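# Close the wall cupboard's left door

## Task

Swing the wall cupboard's left-hand door fully closed so that it stays shut.

## Robot and tools

Robot: two arms, left_arm and right_arm, each ending in a five-finger hand. right_arm has a right hand; left_arm has its mirror-image left hand. A post stands on the floor behind them. Measured base positions in the scene frame: left_arm (-0.030, +0.324, 0) m and right_arm (+0.017, -0.363, -0.003) m, each turned only slightly about z. show_instructions returns the reference pages, including one on the five-finger left hand.

Scene frame: the origin sits at table-top height, halfway between the arms' nominal bases. +z is up, +x reaches forward over the table, and left_arm is on the +y side. Image left/right does not match arm names. Reported poses and velocities use this frame. Offsets use the axes of each arm's current Hand target.

Hand point: a spot fixed to the palm, about 0.15 m from the wrist flange along the fingers and 0.05 m in front of the palm. Its +z runs along straightened fingers, which extend 0.06-0.07 m past it, and +y points out of the palm. The finger centre lines lie 0.06 m behind it along -y. On the right hand +x points away from the thumb; on the left hand +x points toward the thumb. A wrist bracket on the little-finger side can strike things.

The 28-number row, each number in [-1, 1], always covers both arms. Left arm first: dx, dy, dz, rx, ry, rz, then little, ring, middle, index, thumb_bend, thumb_turn, force_limit, speed. The right arm follows in the same order. The six pose numbers are an offset, not a pose. They count from the arm's Hand target as it stood when the action or move began, along that target's axes. 1.0 equals 0.6 m of travel, or 180 degrees for rx, ry, rz, which together form one rotation vector. Every row in an action counts from that same starting target, so resending an offset moves the hand further. Six zeros asks nothing new of that arm. The finger numbers are absolute targets: -1 straight or open, +1 curled or closed. For thumb_turn, -1 lays the thumb beside the palm and +1 swings it opposite the fingers. force_limit scales from about 0 N at -1 to 10 N at +1 (15 N for the two thumb motors); a closing motor stops there. speed rises from near zero at -1 to full at +0.48 and stays full above that. Keep a hand unchanged by repeating the eight hand numbers of its last executed row. Before any row has run, use hand_measured plus hand_force_limit and hand_speed.

Tools:
- execute_actions(actions, cameras): actions is a list of actions; each action is up to 15 rows of 28 numbers, one row per 1/30 s step. A short action keeps its last row to step 15. An empty list returns a status with all camera images. cameras names cameras to show, ["all"] for every one, [] for none.
- move(target, speed, blend, blocking, cameras): target is one 28-number row or up to 15 rows. Every row is an offset from the same starting Hand targets, not from the row before. Straight-line paths, all arms finishing together, capped at 10 s. speed is top speed in m/s, 0.002 to 4.3, default 0.25; turning is capped at twice that in rad/s. Give one speed or one per target. blend, in metres, rounds corners between listed targets; 0 stops at each. blocking=false returns after about 0.5 s while the motion continues. Paths do not avoid obstacles or the other arm.
- wait(seconds 0 to 3600, cameras): lets time pass without new commands; returns early if a running move ends.
- stop(cameras): brakes a running move.
- zoom_image(camera, region [x0, y0, x1, y1]): magnifies part of the latest image, at most 504 x 504 pixels, origin top-left. Cameras: cam_high 504x504, cam_low 504x504, cam_left_wrist 672x504, cam_right_wrist 672x504.
- finished_scene(scene=1): ends the scene irreversibly; the door must already be shut and stay shut.

Results: for each arm they give end_effector_position (m) and end_effector_quat_wxyz in the scene frame, plus Hand target, the commanded pose after clipping, which the next offsets start from. They also give joint positions, joint torques (offset and noisy; numbers 3 and 4 wrap at ±28 N m) and Joint velocities (omitted when only noise). Per hand: hand_measured, hand_stopped_by (moving, target, force, stalled, fault), hand_load_n (positive means the finger is pushed open), hand_force_limit, hand_speed. There are motor temperatures, a MOTOR HOT line from 85 °C and an OVER-TEMPERATURE FAULT at 100 °C, when the arm goes limp for 30-60 s. A move adds a "move:" line with its ending (done, off_target, moving, held, fault) and limits such as paced (pose clipped) or held (steps withheld).

Behaviour to expect: arms track loosely and often rest 1-3 cm short of the target, usually low; that is not proof of contact. To close the gap, send the missing distance as a new offset. Each step, commanded orientation is clipped to within 40 degrees of the measured one. A blocked arm keeps pushing until you command it back past its hand point. Joint ranges (rad): waist ±2.880, shoulder 0 to 3.142, elbow 0 to 3.019, wrist pitch -1.693 to 1.571, wrist yaw ±1.571, wrist roll ±2.094.

Avoid: slamming or ramming the door or hitting fixed parts, the post or heavy items. Avoid fast contact, pressing far past a surface, and any contact or closing of one hand on the other. Do not knock objects loose or out of the work area, or overload fingers. Do not leave an arm stretched or straining for long, since it heats. Push the door gently and check with cameras before finishing.

Each tool is called after "Emit:" as a command line: name --argument value for each argument, lists and objects as JSON in quotes; but a table of rows of numbers goes row by row, as --pt "numbers of a row", without its own name.

Reference images:

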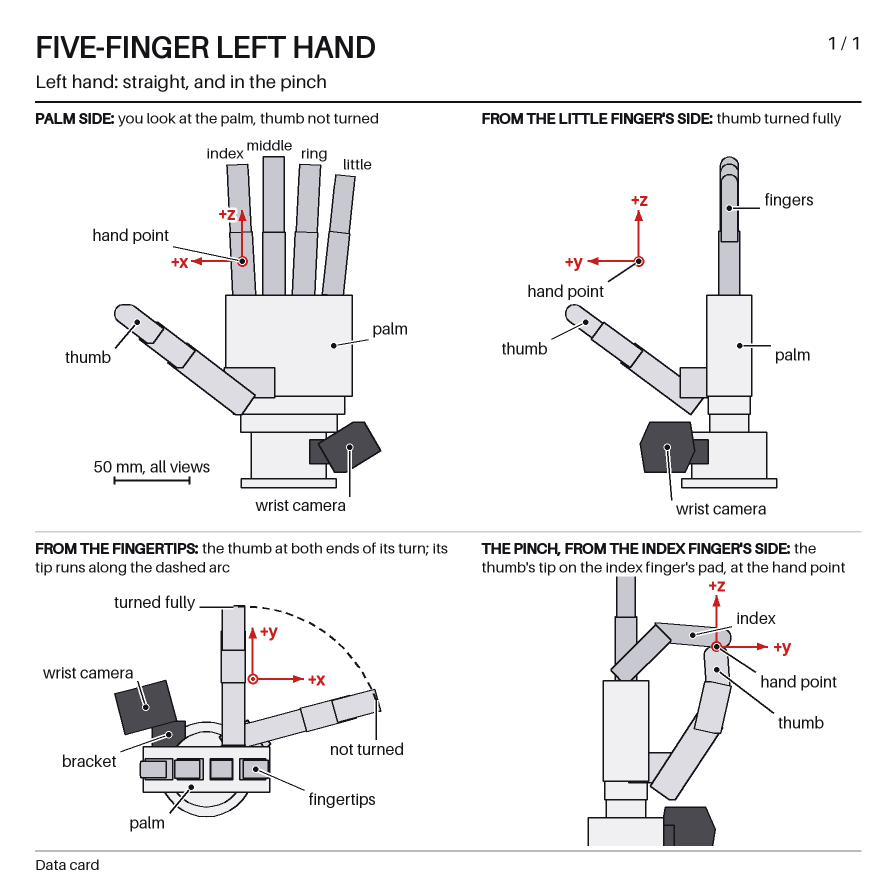

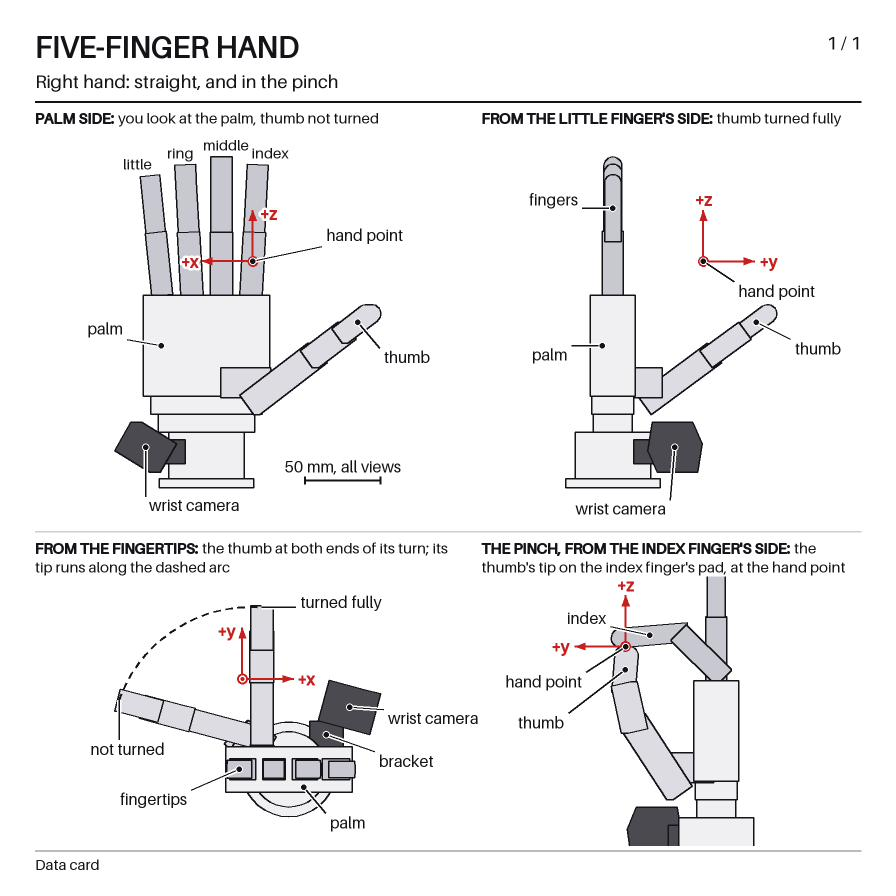

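## Session

Emit:
execute_actions --actions '[]'

Scene clock: 0.00 s.
left_arm: end_effector_position=(+0.1104, +0.2756, +0.1583) hand_measured=(-1.000, -1.000, -1.000, -1.000, -1.000, -1.000) hand_load_n=(+0.0, +0.0, +0.0, +0.0, +0.0, +0.0) hand_stopped_by=(target, target, target, target, target, target) hand_force_limit=0.00 hand_speed=-0.80 end_effector_quat_wxyz=(-0.130, -0.157, +0.918, -0.340) | right_arm: end_effector_position=(+0.3286, -0.4067, +0.2608) hand_measured=(-1.000, -1.000, -1.000, -1.000, -1.000, -1.000) hand_load_n=(+0.0, +0.0, +0.0, +0.0, +0.0, +0.0) hand_stopped_by=(target, target, target, target, target, target) hand_force_limit=0.00 hand_speed=-0.80 end_effector_quat_wxyz=(+0.250, +0.956, -0.017, +0.151)
Joint positions: left_arm=[0.213 1.003 0.763 -1.674 0.676 1.555] | right_arm=[0.374 1.127 1.067 -1.388 0.582 -1.23]
Joint velocities: within noise
Joint torques (N m): no reading
Motor temperatures (°C): left_arm=[33 29 28 28 30 29] | right_arm=[26 27 27 27 28 29]
Heat: left arm: hottest waist 33 °C; right arm: hottest wrist roll 29 °C.
Hand target: left_arm +0.1144, +0.2765, +0.1615; -0.125, -0.155, +0.919, -0.340 | right_arm +0.3339, -0.4049, +0.2701; +0.246, +0.955, -0.021, +0.164

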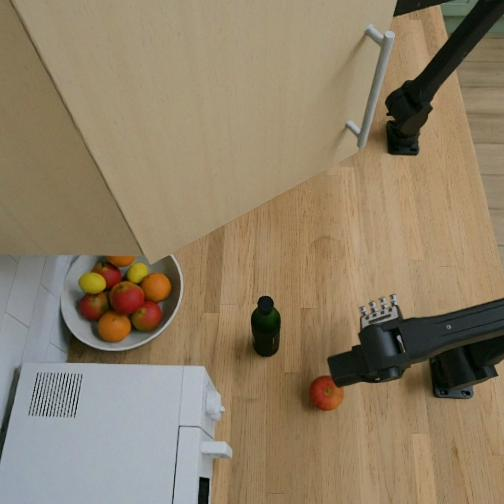

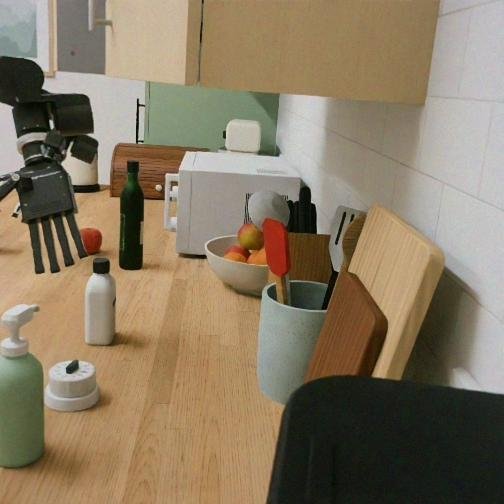

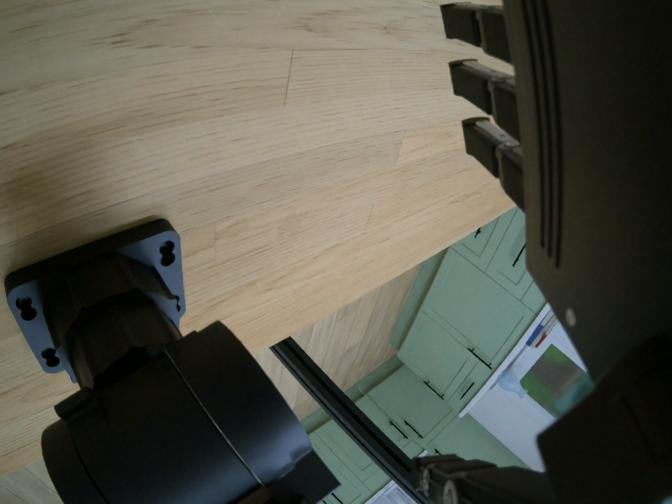

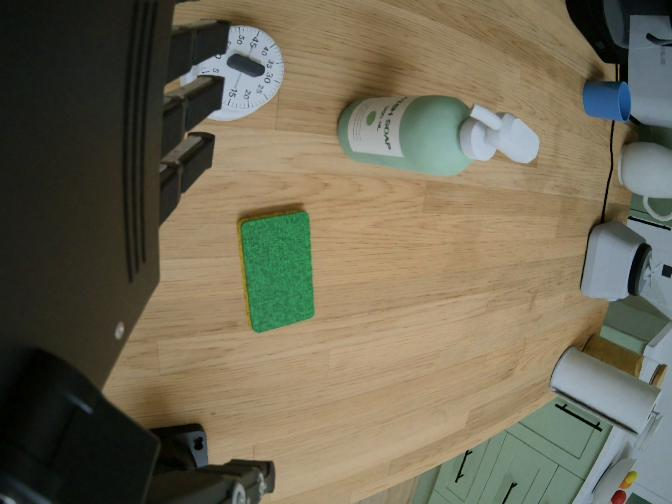

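Emit:
zoom_image --camera "cam_low" --region '[0, 0, 504, 300]'

Emit:
zoom_image --camera "cam_high" --region '[100, 0, 504, 404]'

Scaled by 1.000.

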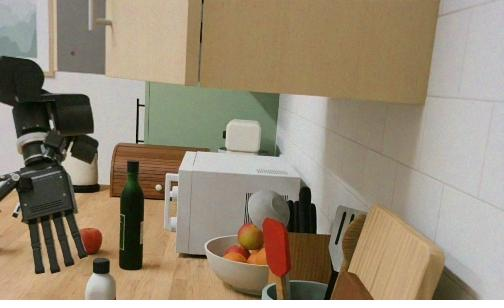

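Scaled by 1.248.

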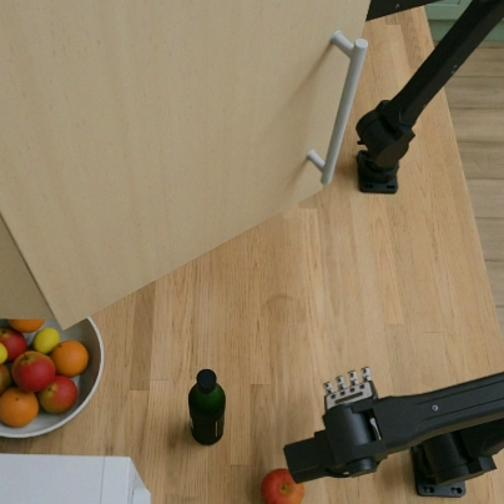

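Emit:
move --target '[-0.0715,-0.308,-0.3718,0.4655,-0.3058,0.0568,1,1,1,1,0.3,-1,0,0, 0,0,0,0,0,0,-1,-1,-1,-1,-1,-1,0,-0.8]' --speed 0.2 --cameras '["all"]'

Scene clock: 89.60 s.
left_arm: end_effector_position=(+0.2456, +0.3021, +0.4081) hand_measured=(+1.000, +1.000, +1.000, +1.000, +0.300, -1.000) hand_load_n=(+0.5, +0.0, +0.0, +0.0, +0.0, +0.0) hand_stopped_by=(target, target, target, target, target, target) hand_force_limit=0.00 hand_speed=0.00 end_effector_quat_wxyz=(+0.268, -0.217, +0.675, -0.652) | right_arm: end_effector_position=(+0.3286, -0.4067, +0.2608) hand_measured=(-1.000, -1.000, -1.000, -1.000, -1.000, -1.000) hand_load_n=(+0.0, +0.0, +0.5, +0.0, +0.0, +0.0) hand_stopped_by=(target, target, target, target, target, target) hand_force_limit=0.00 hand_speed=-0.80 end_effector_quat_wxyz=(+0.250, +0.956, -0.017, +0.151)
Joint positions: left_arm=[0.712 0.911 1.106 -1.702 1.566 1.587] | right_arm=[0.374 1.127 1.067 -1.388 0.582 -1.23]
Joint torques (N m): left_arm=[0.09 -2.73 9.72 0.51 0.98 -0.24] | right_arm=[0.97 -8.12 8.65 0.61 0.54 -0.01]
Motor temperatures (°C): left_arm=[33 29 32 28 30 29] | right_arm=[26 28 32 27 28 29]
Heat: left arm: hottest waist 33 °C; right arm: hottest elbow 32 °C.
Hand target: left_arm +0.2502, +0.3001, +0.4200; +0.433, -0.250, +0.433, -0.750 | right_arm +0.3339, -0.4049, +0.2701; +0.246, +0.955, -0.021, +0.164
Off the commanded pose: left_arm 0.013 m, 36 deg | right_arm 0.011 m, 2 deg.
joint sent to its limit (left arm) — joint 5 (wrist yaw), upper limit. The joint targets are off in orientation, not in position.
move: off_target (left_arm)

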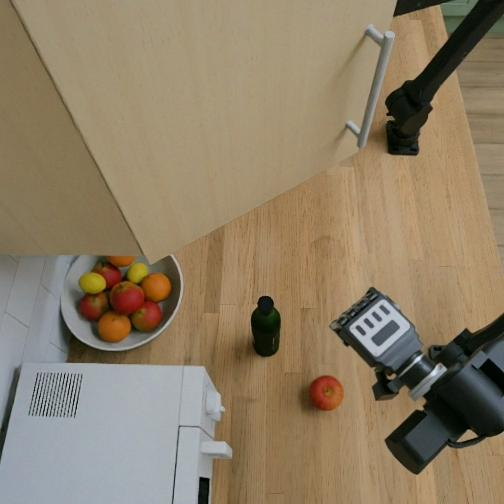

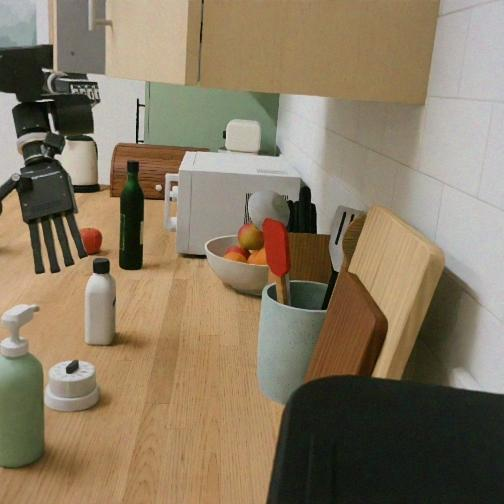

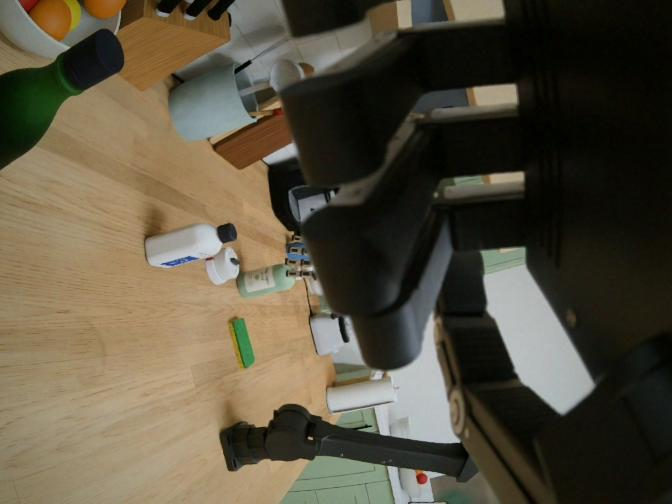

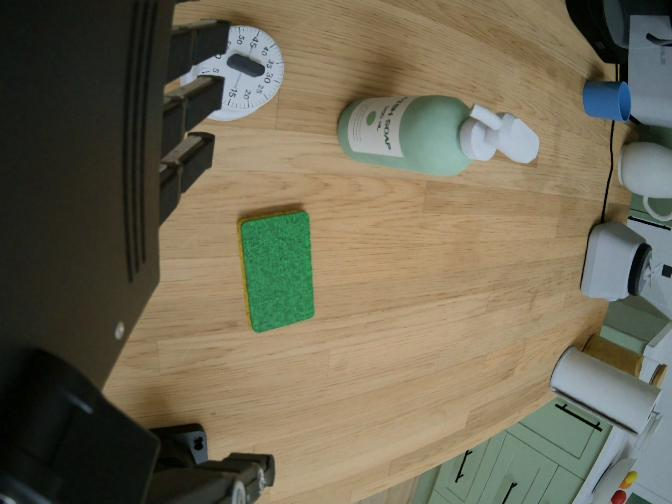

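Emit:
move --pt "-0.0738 0.0748 -0.2035 -0.4655 0.3058 -0.0568 1 1 1 1 0.3 -1 0 0 0 0 0 0 0 0 -1 -1 -1 -1 -1 -1 0 -0.8" --pt "-0.1388 -0.0237 -0.1745 -0.4281 0.0673 0.4291 1 1 1 1 0.3 -1 0 0 0 0 0 0 0 0 -1 -1 -1 -1 -1 -1 0 -0.8" --speed 0.25 --blend '[0.02, 0]' --cameras '["cam_high", "cam_left_wrist"]'

Scene clock: 123.17 s.
left_arm: end_effector_position=(+0.2053, +0.4245, +0.3799) hand_measured=(+1.000, +1.000, +1.000, +1.000, +0.300, -1.000) hand_load_n=(+0.0, +0.0, +0.0, +0.0, +0.0, +0.0) hand_stopped_by=(target, target, target, target, target, target) hand_force_limit=0.00 hand_speed=0.00 end_effector_quat_wxyz=(+0.491, -0.076, +0.866, +0.049) | right_arm: end_effector_position=(+0.3286, -0.4067, +0.2608) hand_measured=(-1.000, -1.000, -1.000, -1.000, -1.000, -1.000) hand_load_n=(+0.0, +0.0, +0.0, +0.0, +0.0, +0.0) hand_stopped_by=(target, target, target, target, target, target) hand_force_limit=0.00 hand_speed=-0.80 end_effector_quat_wxyz=(+0.250, +0.956, -0.017, +0.151)
Joint positions: left_arm=[0.148 0.43 0.961 -1.069 -0.044 1.558] | right_arm=[0.374 1.127 1.067 -1.388 0.582 -1.23]
Joint torques (N m): left_arm=[-0.21 2.08 6.78 2.43 -0.06 -0.23] | right_arm=[0.73 -7.06 8.73 0.76 0.53 -0.03]
Heat: left arm: hottest waist 33 °C; right arm: hottest elbow 33 °C.
Hand target: left_arm +0.2071, +0.4211, +0.3799; +0.498, -0.076, +0.863, +0.044 | right_arm +0.3339, -0.4049, +0.2701; +0.246, +0.955, -0.021, +0.164
Off the commanded pose: left_arm 0.004 m, 1 deg | right_arm 0.011 m, 2 deg.
move: done

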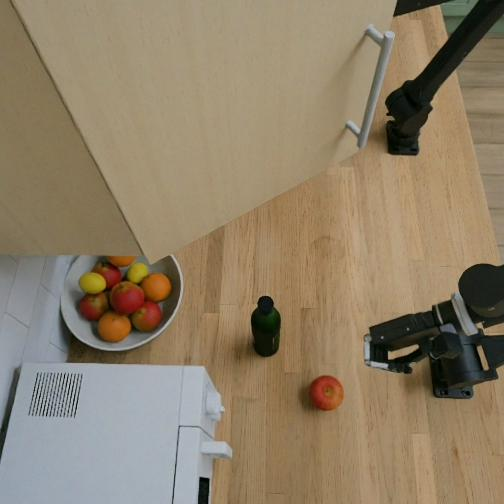

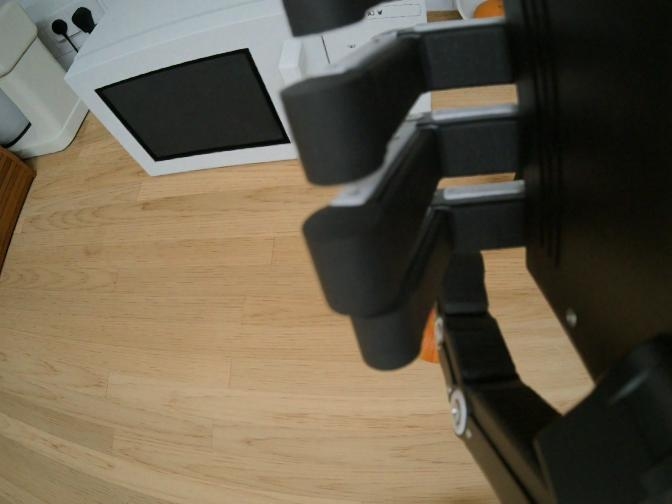

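Emit:
move --target '[-0.3427,-0.2173,0.094,0.2593,-0.2891,0.0113,1,1,1,1,0.3,-1,0,0, 0,0,0,0,0,0,-1,-1,-1,-1,-1,-1,0,-0.8]' --speed 0.2 --cameras '["all"]'

Scene clock: 149.13 s.
left_arm: end_effector_position=(+0.3763, +0.3244, +0.5352) hand_measured=(+1.000, +1.000, +1.000, +1.000, +0.300, -1.000) hand_load_n=(+0.0, +0.0, +0.0, +0.0, +0.0, +0.0) hand_stopped_by=(target, target, target, target, target, target) hand_force_limit=0.00 hand_speed=0.00 end_effector_quat_wxyz=(+0.809, +0.161, +0.512, -0.242) | right_arm: end_effector_position=(+0.3286, -0.4067, +0.2608) hand_measured=(-1.000, -1.000, -1.000, -1.000, -1.000, -1.000) hand_load_n=(+0.0, +0.0, +0.0, +0.0, +0.0, +0.0) hand_stopped_by=(target, target, target, target, target, target) hand_force_limit=0.00 hand_speed=-0.80 end_effector_quat_wxyz=(+0.250, +0.956, -0.017, +0.151)
Joint positions: left_arm=[0.268 0.718 0.735 0.602 0.75 1.134] | right_arm=[0.374 1.127 1.067 -1.388 0.582 -1.23]
Joint torques (N m): left_arm=[-0.09 -1.2 7.23 1.76 -0.15 -0.2] | right_arm=[0.26 -7.77 8.75 0.46 0.51 0.02]
Heat: left arm: hottest waist 33 °C; right arm: hottest elbow 33 °C.
Hand target: left_arm +0.3793, +0.3191, +0.5295; +0.804, +0.161, +0.513, -0.253 | right_arm +0.3339, -0.4049, +0.2701; +0.246, +0.955, -0.021, +0.164
Off the commanded pose: left_arm 0.008 m, 1 deg | right_arm 0.011 m, 2 deg.
move: done

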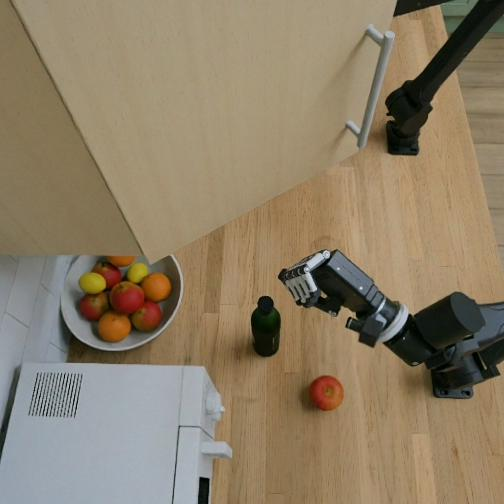

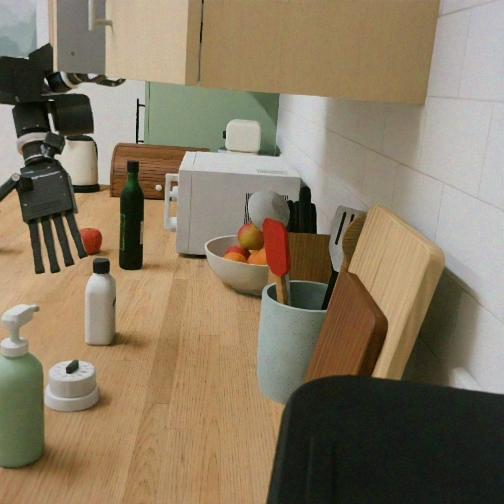

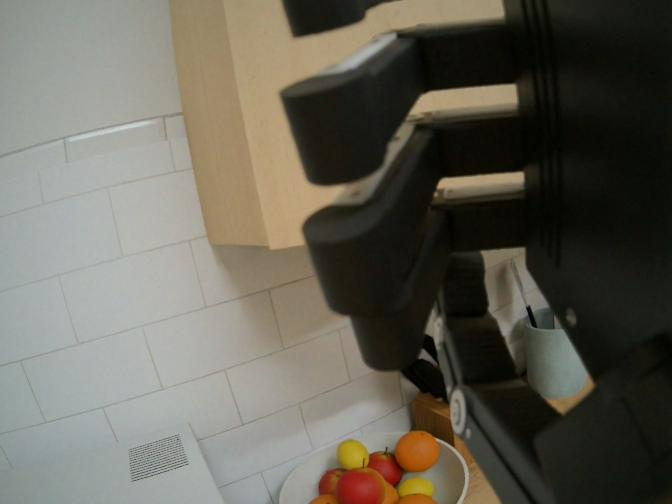

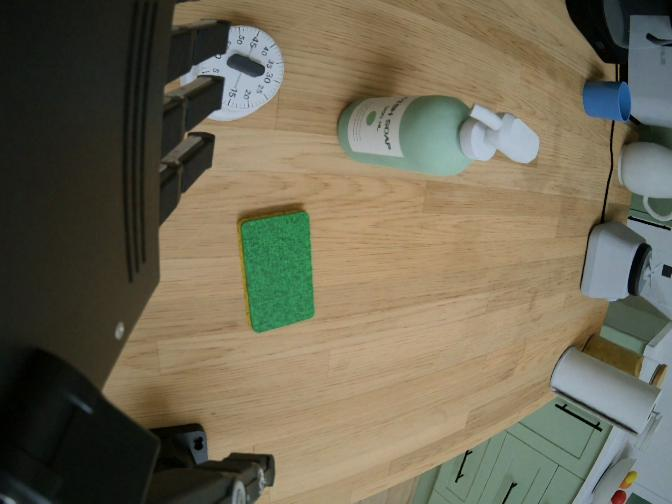

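Emit:
move --target '[0.0387,-0.0377,0.0828,0,0,0,1,1,1,1,0.3,-1,0,0, 0,0,0,0,0,0,-1,-1,-1,-1,-1,-1,0,-0.8]' --speed 0.08 --cameras '["cam_high", "cam_left_wrist", "cam_low"]'

Scene clock: 158.33 s.
left_arm: end_effector_position=(+0.4100, +0.2742, +0.5118) hand_measured=(+1.000, +1.000, +1.000, +1.000, +0.300, -1.000) hand_load_n=(+0.0, +0.5, +0.0, +0.0, +0.0, +0.0) hand_stopped_by=(target, target, target, target, target, target) hand_force_limit=0.00 hand_speed=0.00 end_effector_quat_wxyz=(+0.799, +0.153, +0.522, -0.256) | right_arm: end_effector_position=(+0.3286, -0.4067, +0.2608) hand_measured=(-1.000, -1.000, -1.000, -1.000, -1.000, -1.000) hand_load_n=(+0.0, +0.0, +0.0, +0.0, +0.0, +0.0) hand_stopped_by=(target, target, target, target, target, target) hand_force_limit=0.00 hand_speed=-0.80 end_effector_quat_wxyz=(+0.250, +0.956, -0.017, +0.151)
Joint positions: left_arm=[0.045 0.787 0.735 0.557 0.566 1.258] | right_arm=[0.374 1.127 1.067 -1.388 0.582 -1.23]
Joint torques (N m): left_arm=[-0.15 -2.61 10.4 1.26 -0.21 0.1] | right_arm=[1.44 -7.41 8.81 0.49 0.53 0.02]
Heat: left arm: hottest waist 33 °C; right arm: hottest elbow 33 °C.
Hand target: left_arm +0.4114, +0.2692, +0.5294; +0.804, +0.161, +0.513, -0.253 | right_arm +0.3339, -0.4049, +0.2701; +0.246, +0.955, -0.021, +0.164
Off the commanded pose: left_arm 0.018 m, 2 deg | right_arm 0.011 m, 2 deg.
move: off_target (left_arm)
Images, in order (width x height): cam_high 504x504, cam_low 504x504, cam_left_wrist 672x504.

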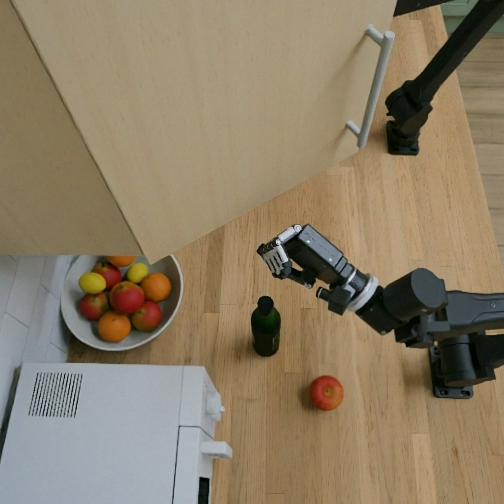

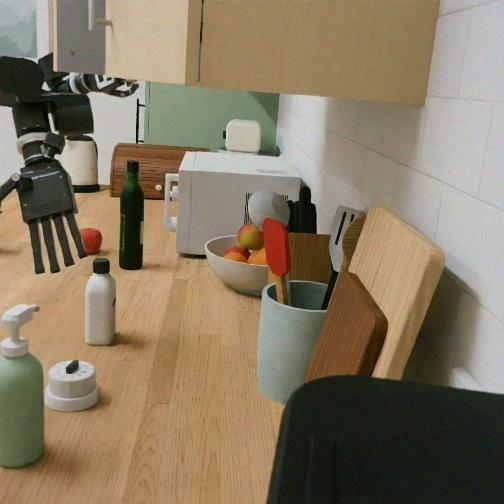

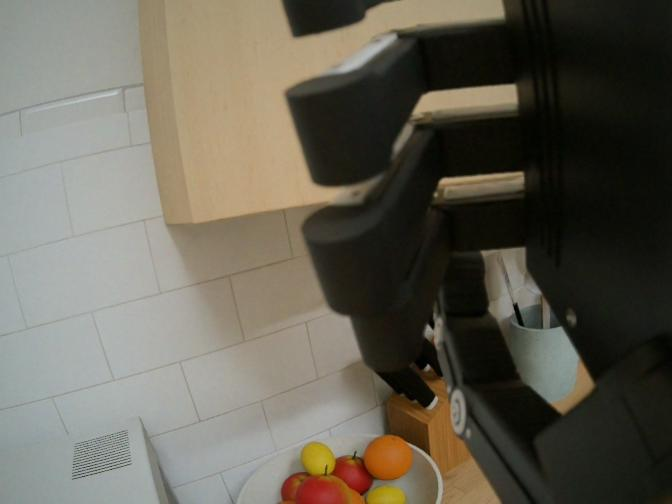

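Emit:
move --target '[-0.1057,0,0.0493,0,0,0,1,1,1,1,0.3,-1,0,0, 0,0,0,0,0,0,-1,-1,-1,-1,-1,-1,0,-0.8]' --speed 0.12 --cameras '["cam_high", "cam_left_wrist", "cam_low"]'

Scene clock: 174.57 s.
left_arm: end_effector_position=(+0.4122, +0.2743, +0.5795) hand_measured=(+1.000, +1.000, +1.000, +1.000, +0.300, -1.000) hand_load_n=(+0.0, +0.0, +0.0, +0.0, +0.0, +0.0) hand_stopped_by=(target, target, target, target, target, target) hand_force_limit=0.00 hand_speed=0.00 end_effector_quat_wxyz=(+0.798, +0.152, +0.524, -0.256) | right_arm: end_effector_position=(+0.3286, -0.4067, +0.2608) hand_measured=(-1.000, -1.000, -1.000, -1.000, -1.000, -1.000) hand_load_n=(+0.0, +0.0, +0.0, +0.0, +0.0, +0.0) hand_stopped_by=(target, target, target, target, target, target) hand_force_limit=0.00 hand_speed=-0.80 end_effector_quat_wxyz=(+0.250, +0.956, -0.017, +0.151)
Joint positions: left_arm=[0.045 0.8 0.92 0.38 0.566 1.259] | right_arm=[0.374 1.127 1.067 -1.388 0.582 -1.23]
Joint torques (N m): left_arm=[-0.09 -2.73 10.71 1.29 -0.21 0.07] | right_arm=[0.62 -7.59 8.8 0.49 0.53 -0.03]
Heat: left arm: hottest elbow 34 °C; right arm: hottest elbow 34 °C.
Hand target: left_arm +0.4113, +0.2692, +0.5995; +0.804, +0.161, +0.513, -0.253 | right_arm +0.3339, -0.4049, +0.2701; +0.246, +0.955, -0.021, +0.164
Off the commanded pose: left_arm 0.021 m, 2 deg | right_arm 0.011 m, 2 deg.
move: off_target (left_arm)
Images, in order (width x height): cam_high 504x504, cam_low 504x504, cam_left_wrist 672x504.

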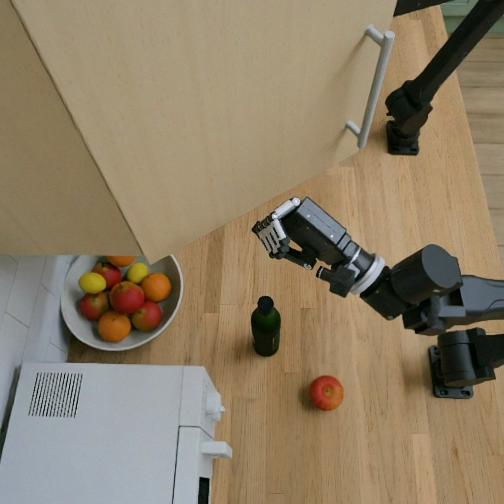

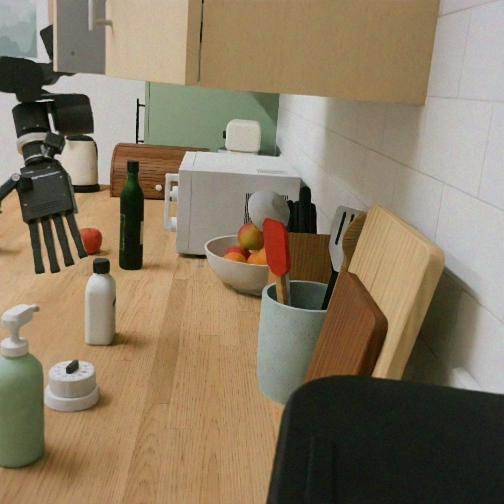

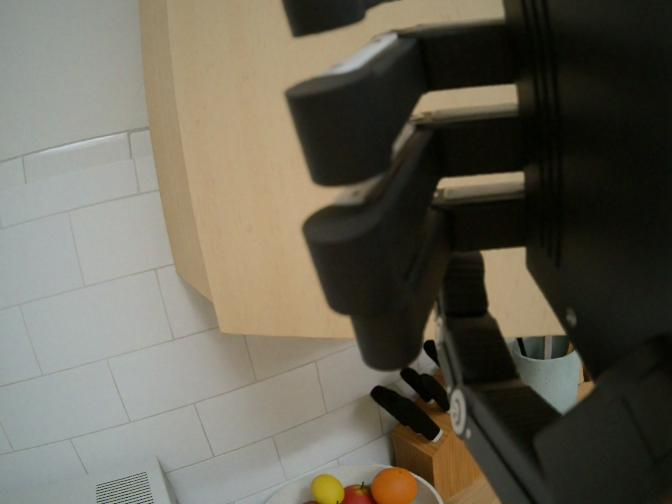

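Emit:
move --target '[0.0323,-0.0314,0.069,0,0,0,1,1,1,1,0.3,-1,0,0, 0,0,0,0,0,0,-1,-1,-1,-1,-1,-1,0,-0.8]' --speed 0.06 --cameras '["cam_high", "cam_left_wrist", "cam_low"]'

Scene clock: 180.20 s.
left_arm: end_effector_position=(+0.4370, +0.2356, +0.5778) hand_measured=(+1.000, +1.000, +1.000, +1.000, +0.300, -1.000) hand_load_n=(+0.0, +0.0, +0.0, +0.0, +0.0, +0.5) hand_stopped_by=(target, target, target, target, target, target) hand_force_limit=0.00 hand_speed=0.00 end_effector_quat_wxyz=(+0.798, +0.152, +0.525, -0.253) | right_arm: end_effector_position=(+0.3286, -0.4067, +0.2608) hand_measured=(-1.000, -1.000, -1.000, -1.000, -1.000, -1.000) hand_load_n=(+0.0, +0.0, -0.5, +0.0, +0.0, +0.0) hand_stopped_by=(target, target, target, target, target, target) hand_force_limit=0.00 hand_speed=-0.80 end_effector_quat_wxyz=(+0.250, +0.956, -0.017, +0.151)
Joint positions: left_arm=[-0.101 0.872 0.957 0.375 0.433 1.341] | right_arm=[0.374 1.127 1.067 -1.388 0.582 -1.23]
Joint torques (N m): left_arm=[-0.38 -3.55 11.21 1.42 -0.14 0.06] | right_arm=[0.97 -8.7 8.76 0.5 0.53 -0.03]
Heat: left arm: hottest elbow 34 °C; right arm: hottest elbow 34 °C.
Hand target: left_arm +0.4381, +0.2276, +0.5994; +0.804, +0.161, +0.513, -0.253 | right_arm +0.3339, -0.4049, +0.2701; +0.246, +0.955, -0.021, +0.164
Off the commanded pose: left_arm 0.023 m, 2 deg | right_arm 0.011 m, 2 deg.
move: off_target (left_arm)
Images, in order (width x height): cam_high 504x504, cam_low 504x504, cam_left_wrist 672x504.

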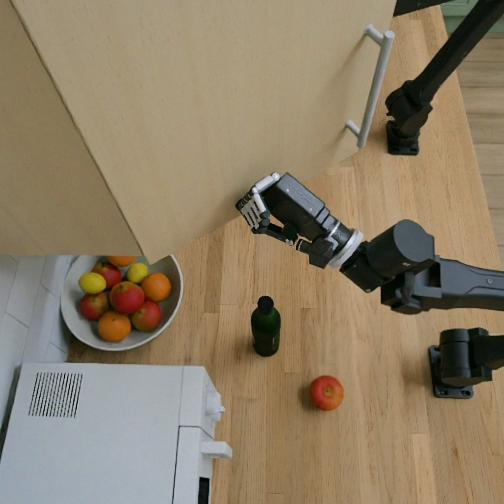

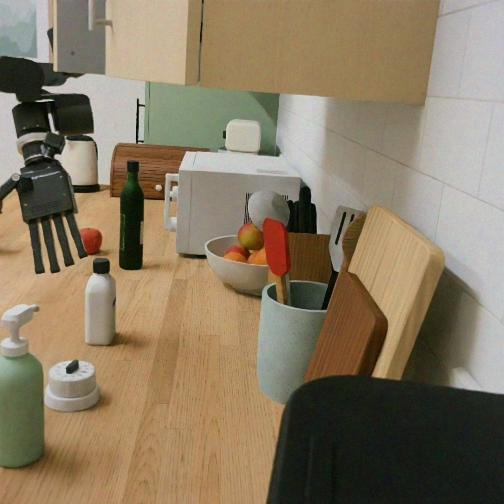

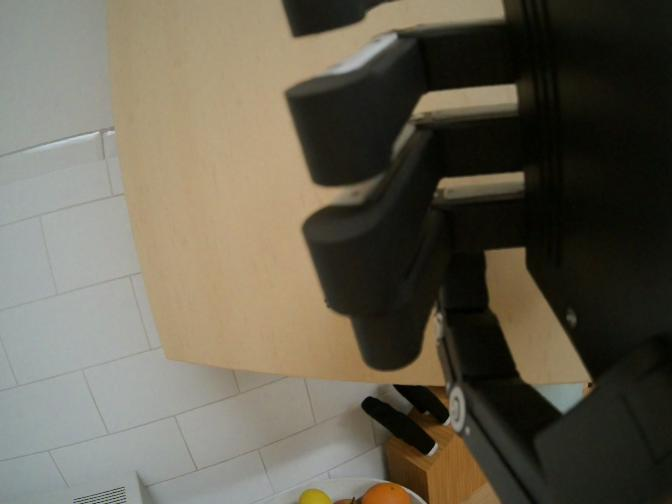

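Emit:
move --pt "0.0173 -0.1022 0.0765 0 0 0 1 1 1 1 0.3 -1 0 0 0 0 0 0 0 0 -1 -1 -1 -1 -1 -1 0 -0.8" --pt "0.0475 -0.1068 0.1413 -0.0503 0 0.0235 1 1 1 1 0.3 -1 0 0 0 0 0 0 0 0 -1 -1 -1 -1 -1 -1 0 -0.8" --speed 0.06 --blend '[0.015, 0]' --cameras '["cam_high", "cam_left_wrist", "cam_low"]'

Scene clock: 197.97 s.
left_arm: end_effector_position=(+0.4728, +0.1336, +0.5903) hand_measured=(+1.000, +1.000, +1.000, +1.000, +0.300, -1.000) hand_load_n=(+0.0, +0.0, +0.0, +0.0, -0.5, -0.5) hand_stopped_by=(target, target, target, target, target, target) hand_force_limit=0.00 hand_speed=0.00 end_effector_quat_wxyz=(+0.815, +0.113, +0.539, -0.179) | right_arm: end_effector_position=(+0.3286, -0.4067, +0.2608) hand_measured=(-1.000, -1.000, -1.000, -1.000, -1.000, -1.000) hand_load_n=(+0.0, +0.0, +0.0, +0.5, +0.0, +0.0) hand_stopped_by=(target, target, target, target, target, target) hand_force_limit=0.00 hand_speed=-0.80 end_effector_quat_wxyz=(+0.250, +0.956, -0.017, +0.151)
Joint positions: left_arm=[-0.488 1.064 1.114 0.355 -0.071 1.592] | right_arm=[0.374 1.127 1.067 -1.388 0.582 -1.23]
Joint torques (N m): left_arm=[-0.32 -6.77 10.93 2.18 0.07 -0.01] | right_arm=[0.38 -7.71 8.84 0.43 0.51 -0.05]
Heat: left arm: hottest elbow 34 °C; right arm: hottest elbow 34 °C.
Hand target: left_arm +0.4742, +0.1240, +0.6092; +0.823, +0.116, +0.525, -0.182 | right_arm +0.3339, -0.4049, +0.2701; +0.246, +0.955, -0.021, +0.164
Off the commanded pose: left_arm 0.021 m, 2 deg | right_arm 0.011 m, 2 deg.
move: off_target (left_arm)
Images, in order (width x height): cam_high 504x504, cam_low 504x504, cam_left_wrist 672x504.

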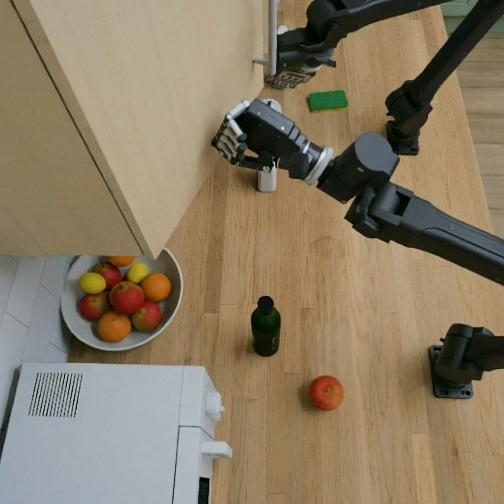

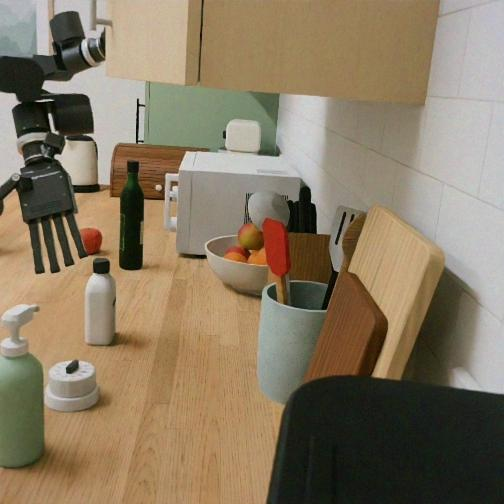

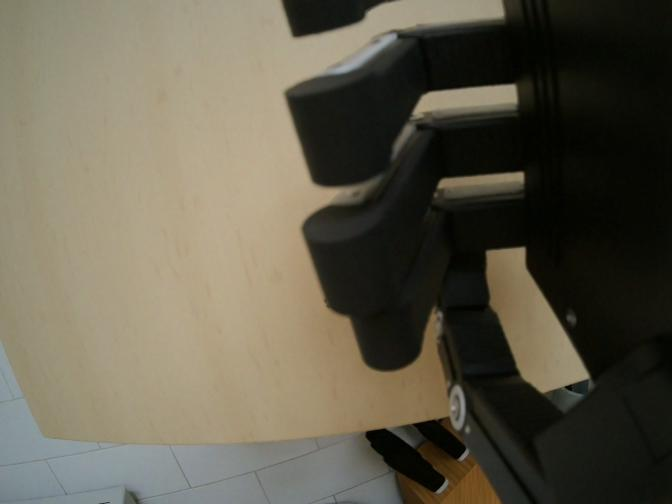

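Emit:
move --target '[0.0227,0.004,0.0685,-0.0503,0,0.0235,1,1,1,1,0.3,-1,0,0, 0,0,0,0,0,0,-1,-1,-1,-1,-1,-1,0,-0.8]' --speed 0.05 --cameras '["cam_high", "cam_left_wrist", "cam_low"]'

Scene clock: 212.47 s.
left_arm: end_effector_position=(+0.5129, +0.1167, +0.5935) hand_measured=(+1.000, +1.000, +1.000, +1.000, +0.300, -1.000) hand_load_n=(+0.0, +0.0, +0.0, +0.0, +0.0, +0.0) hand_stopped_by=(target, target, target, target, target, target) hand_force_limit=0.00 hand_speed=0.00 end_effector_quat_wxyz=(+0.826, +0.070, +0.549, -0.106) | right_arm: end_effector_position=(+0.3286, -0.4067, +0.2608) hand_measured=(-1.000, -1.000, -1.000, -1.000, -1.000, -1.000) hand_load_n=(+0.5, +0.5, +0.0, +0.0, +0.0, +0.0) hand_stopped_by=(target, target, target, target, target, target) hand_force_limit=0.00 hand_speed=-0.80 end_effector_quat_wxyz=(+0.250, +0.956, -0.017, +0.151)
Joint positions: left_arm=[-0.551 1.222 1.241 0.397 -0.283 1.693] | right_arm=[0.374 1.127 1.067 -1.388 0.582 -1.23]
Joint torques (N m): left_arm=[0.21 -9.7 11.17 2.28 0.11 0.07] | right_arm=[1.14 -8.23 8.88 0.55 0.51 -0.06]
Heat: left arm: hottest elbow 34 °C; right arm: hottest elbow 34 °C.
Hand target: left_arm +0.5142, +0.1081, +0.6142; +0.836, +0.070, +0.533, -0.110 | right_arm +0.3339, -0.4049, +0.2701; +0.246, +0.955, -0.021, +0.164
Off the commanded pose: left_arm 0.022 m, 2 deg | right_arm 0.011 m, 2 deg.
move: off_target (left_arm)
Images, in order (width x height): cam_high 504x504, cam_low 504x504, cam_left_wrist 672x504.

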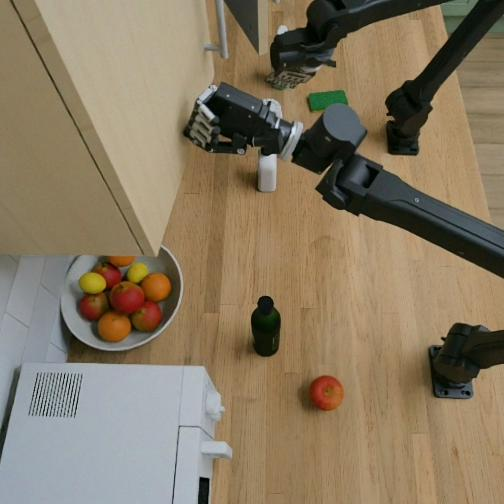

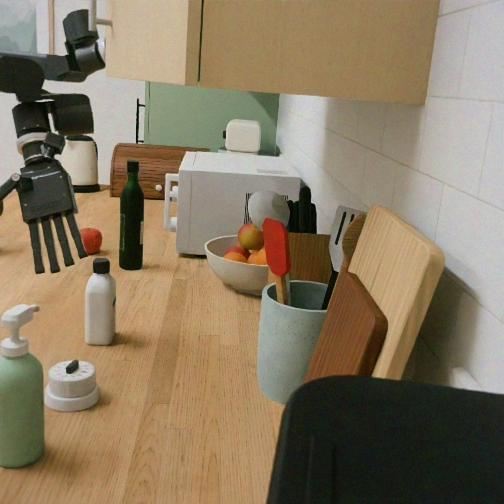

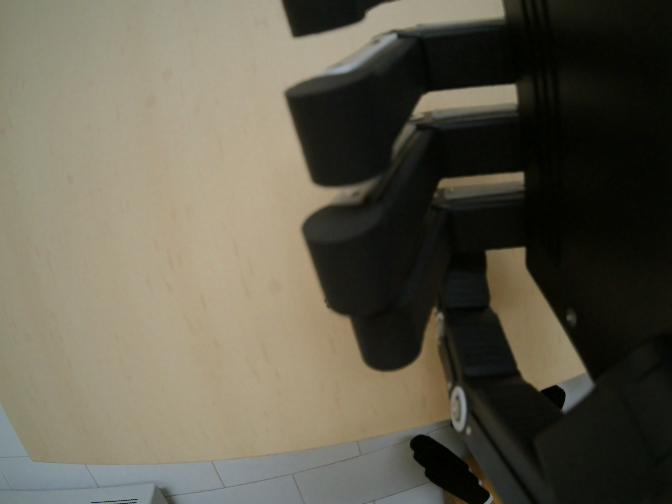

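Emit:
move --target '[0.0105,0.0095,0.0343,0,0,0,1,1,1,1,0.3,-1,0,0, 0,0,0,0,0,0,-1,-1,-1,-1,-1,-1,0,-0.8]' --speed 0.04 --cameras '["cam_high", "cam_left_wrist", "cam_low"]'

Scene clock: 219.83 s.
left_arm: end_effector_position=(+0.5280, +0.1045, +0.5999) hand_measured=(+1.000, +1.000, +1.000, +1.000, +0.300, -1.000) hand_load_n=(+0.0, +0.0, +0.0, +0.0, +0.0, +0.0) hand_stopped_by=(target, target, target, target, target, target) hand_force_limit=0.00 hand_speed=0.00 end_effector_quat_wxyz=(+0.828, +0.077, +0.545, -0.111) | right_arm: end_effector_position=(+0.3286, -0.4067, +0.2608) hand_measured=(-1.000, -1.000, -1.000, -1.000, -1.000, -1.000) hand_load_n=(+0.0, +0.0, +0.0, +0.0, +0.0, +0.0) hand_stopped_by=(target, target, target, target, target, target) hand_force_limit=0.00 hand_speed=-0.80 end_effector_quat_wxyz=(+0.250, +0.956, -0.017, +0.151)
Joint positions: left_arm=[-0.549 1.269 1.293 0.397 -0.263 1.694] | right_arm=[0.374 1.127 1.067 -1.388 0.582 -1.23]
Joint torques (N m): left_arm=[2.02 -10.52 11.14 2.09 0.32 -0.06] | right_arm=[1.14 -7.82 8.64 0.51 0.49 -0.07]
Heat: left arm: hottest elbow 35 °C; right arm: hottest elbow 34 °C.
Hand target: left_arm +0.5363, +0.1080, +0.6171; +0.836, +0.070, +0.533, -0.110 | right_arm +0.3339, -0.4049, +0.2701; +0.246, +0.955, -0.021, +0.164
Off the commanded pose: left_arm 0.020 m, 2 deg | right_arm 0.011 m, 2 deg.
move: off_target (left_arm)
Images, in order (width x height): cam_high 504x504, cam_low 504x504, cam_left_wrist 672x504.

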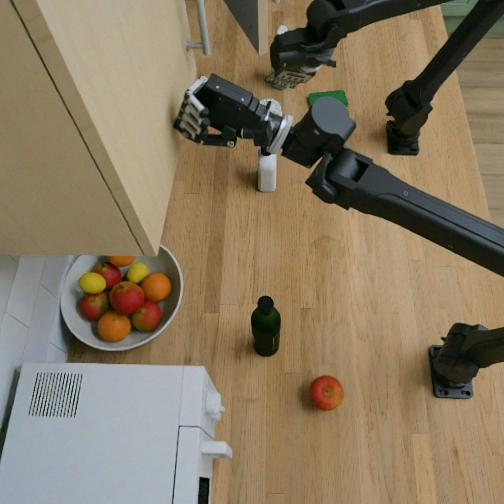

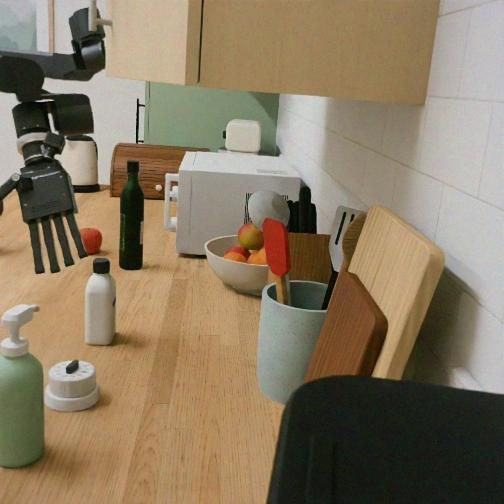

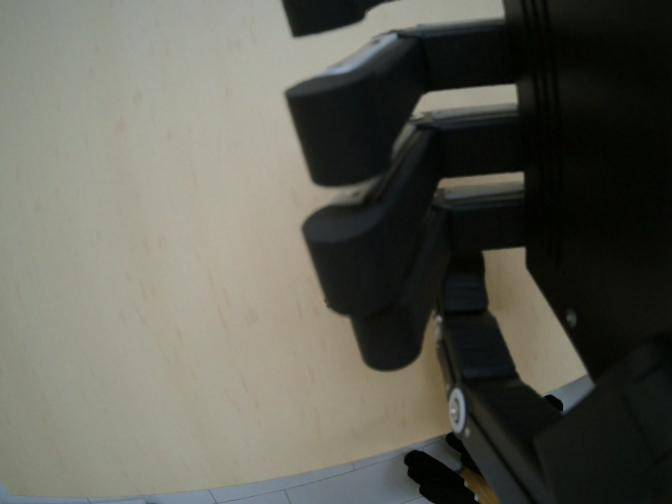

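Emit:
zoom_image --camera "cam_high" --region '[100, 0, 300, 200]'

Scaled by 2.520.

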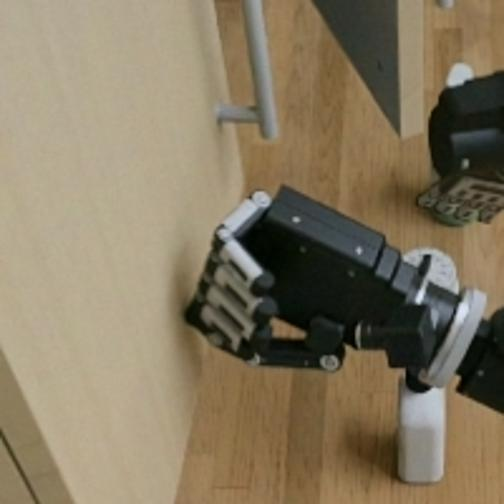

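Emit:
move --target '[0.0107,0.0087,0.0305,0,0,0,1,1,1,1,0.3,-1,0,0, 0,0,0,0,0,0,-1,-1,-1,-1,-1,-1,0,-0.8]' --speed 0.04 --cameras '["cam_high", "cam_low"]'

Emit:
zoom_image --camera "cam_high" --region '[100, 0, 300, 200]'

Scene clock: 226.20 s.
left_arm: end_effector_position=(+0.5437, +0.1026, +0.6018) hand_measured=(+1.000, +1.000, +1.000, +1.000, +0.300, -1.000) hand_load_n=(+0.0, +0.0, +0.0, +0.0, +0.0, +0.0) hand_stopped_by=(target, target, target, target, target, target) hand_force_limit=0.00 hand_speed=0.00 end_effector_quat_wxyz=(+0.828, +0.081, +0.544, -0.110) | right_arm: end_effector_position=(+0.3286, -0.4067, +0.2608) hand_measured=(-1.000, -1.000, -1.000, -1.000, -1.000, -1.000) hand_load_n=(+0.0, +0.0, +0.0, +0.0, +0.0, +0.0) hand_stopped_by=(target, target, target, target, target, target) hand_force_limit=0.00 hand_speed=-0.80 end_effector_quat_wxyz=(+0.250, +0.956, -0.017, +0.151)
Joint positions: left_arm=[-0.533 1.306 1.329 0.397 -0.243 1.694] | right_arm=[0.374 1.127 1.067 -1.388 0.582 -1.23]
Joint torques (N m): left_arm=[2.32 -10.46 11.7 1.91 0.35 -0.16] | right_arm=[0.67 -8.23 8.79 0.42 0.53 -0.02]
Heat: left arm: hottest elbow 35 °C; right arm: hottest elbow 34 °C.
Hand target: left_arm +0.5563, +0.1082, +0.6191; +0.836, +0.070, +0.533, -0.110 | right_arm +0.3339, -0.4049, +0.2701; +0.246, +0.955, -0.021, +0.164
Off the commanded pose: left_arm 0.022 m, 2 deg | right_arm 0.011 m, 2 deg.
move: off_target (left_arm)

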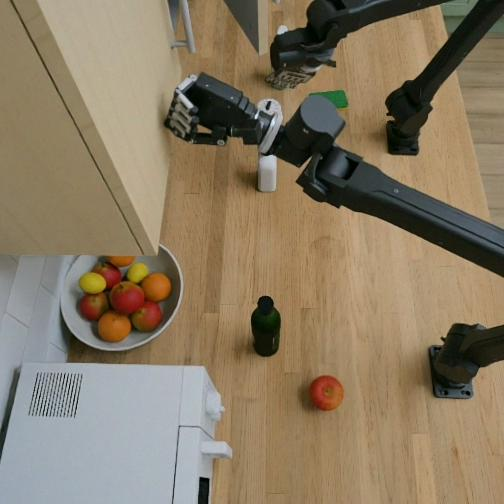

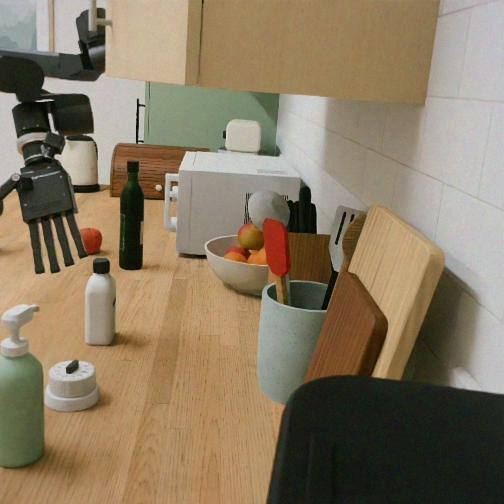

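Scaled by 2.520.

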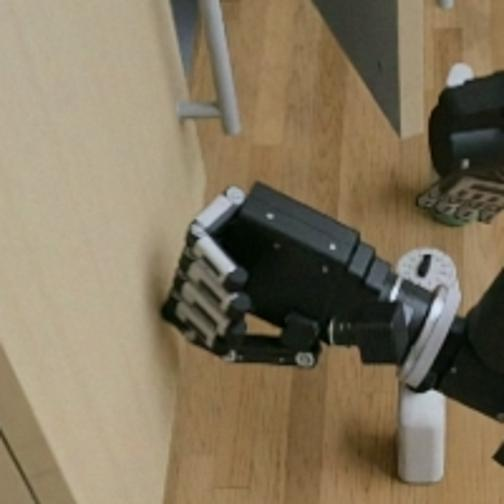

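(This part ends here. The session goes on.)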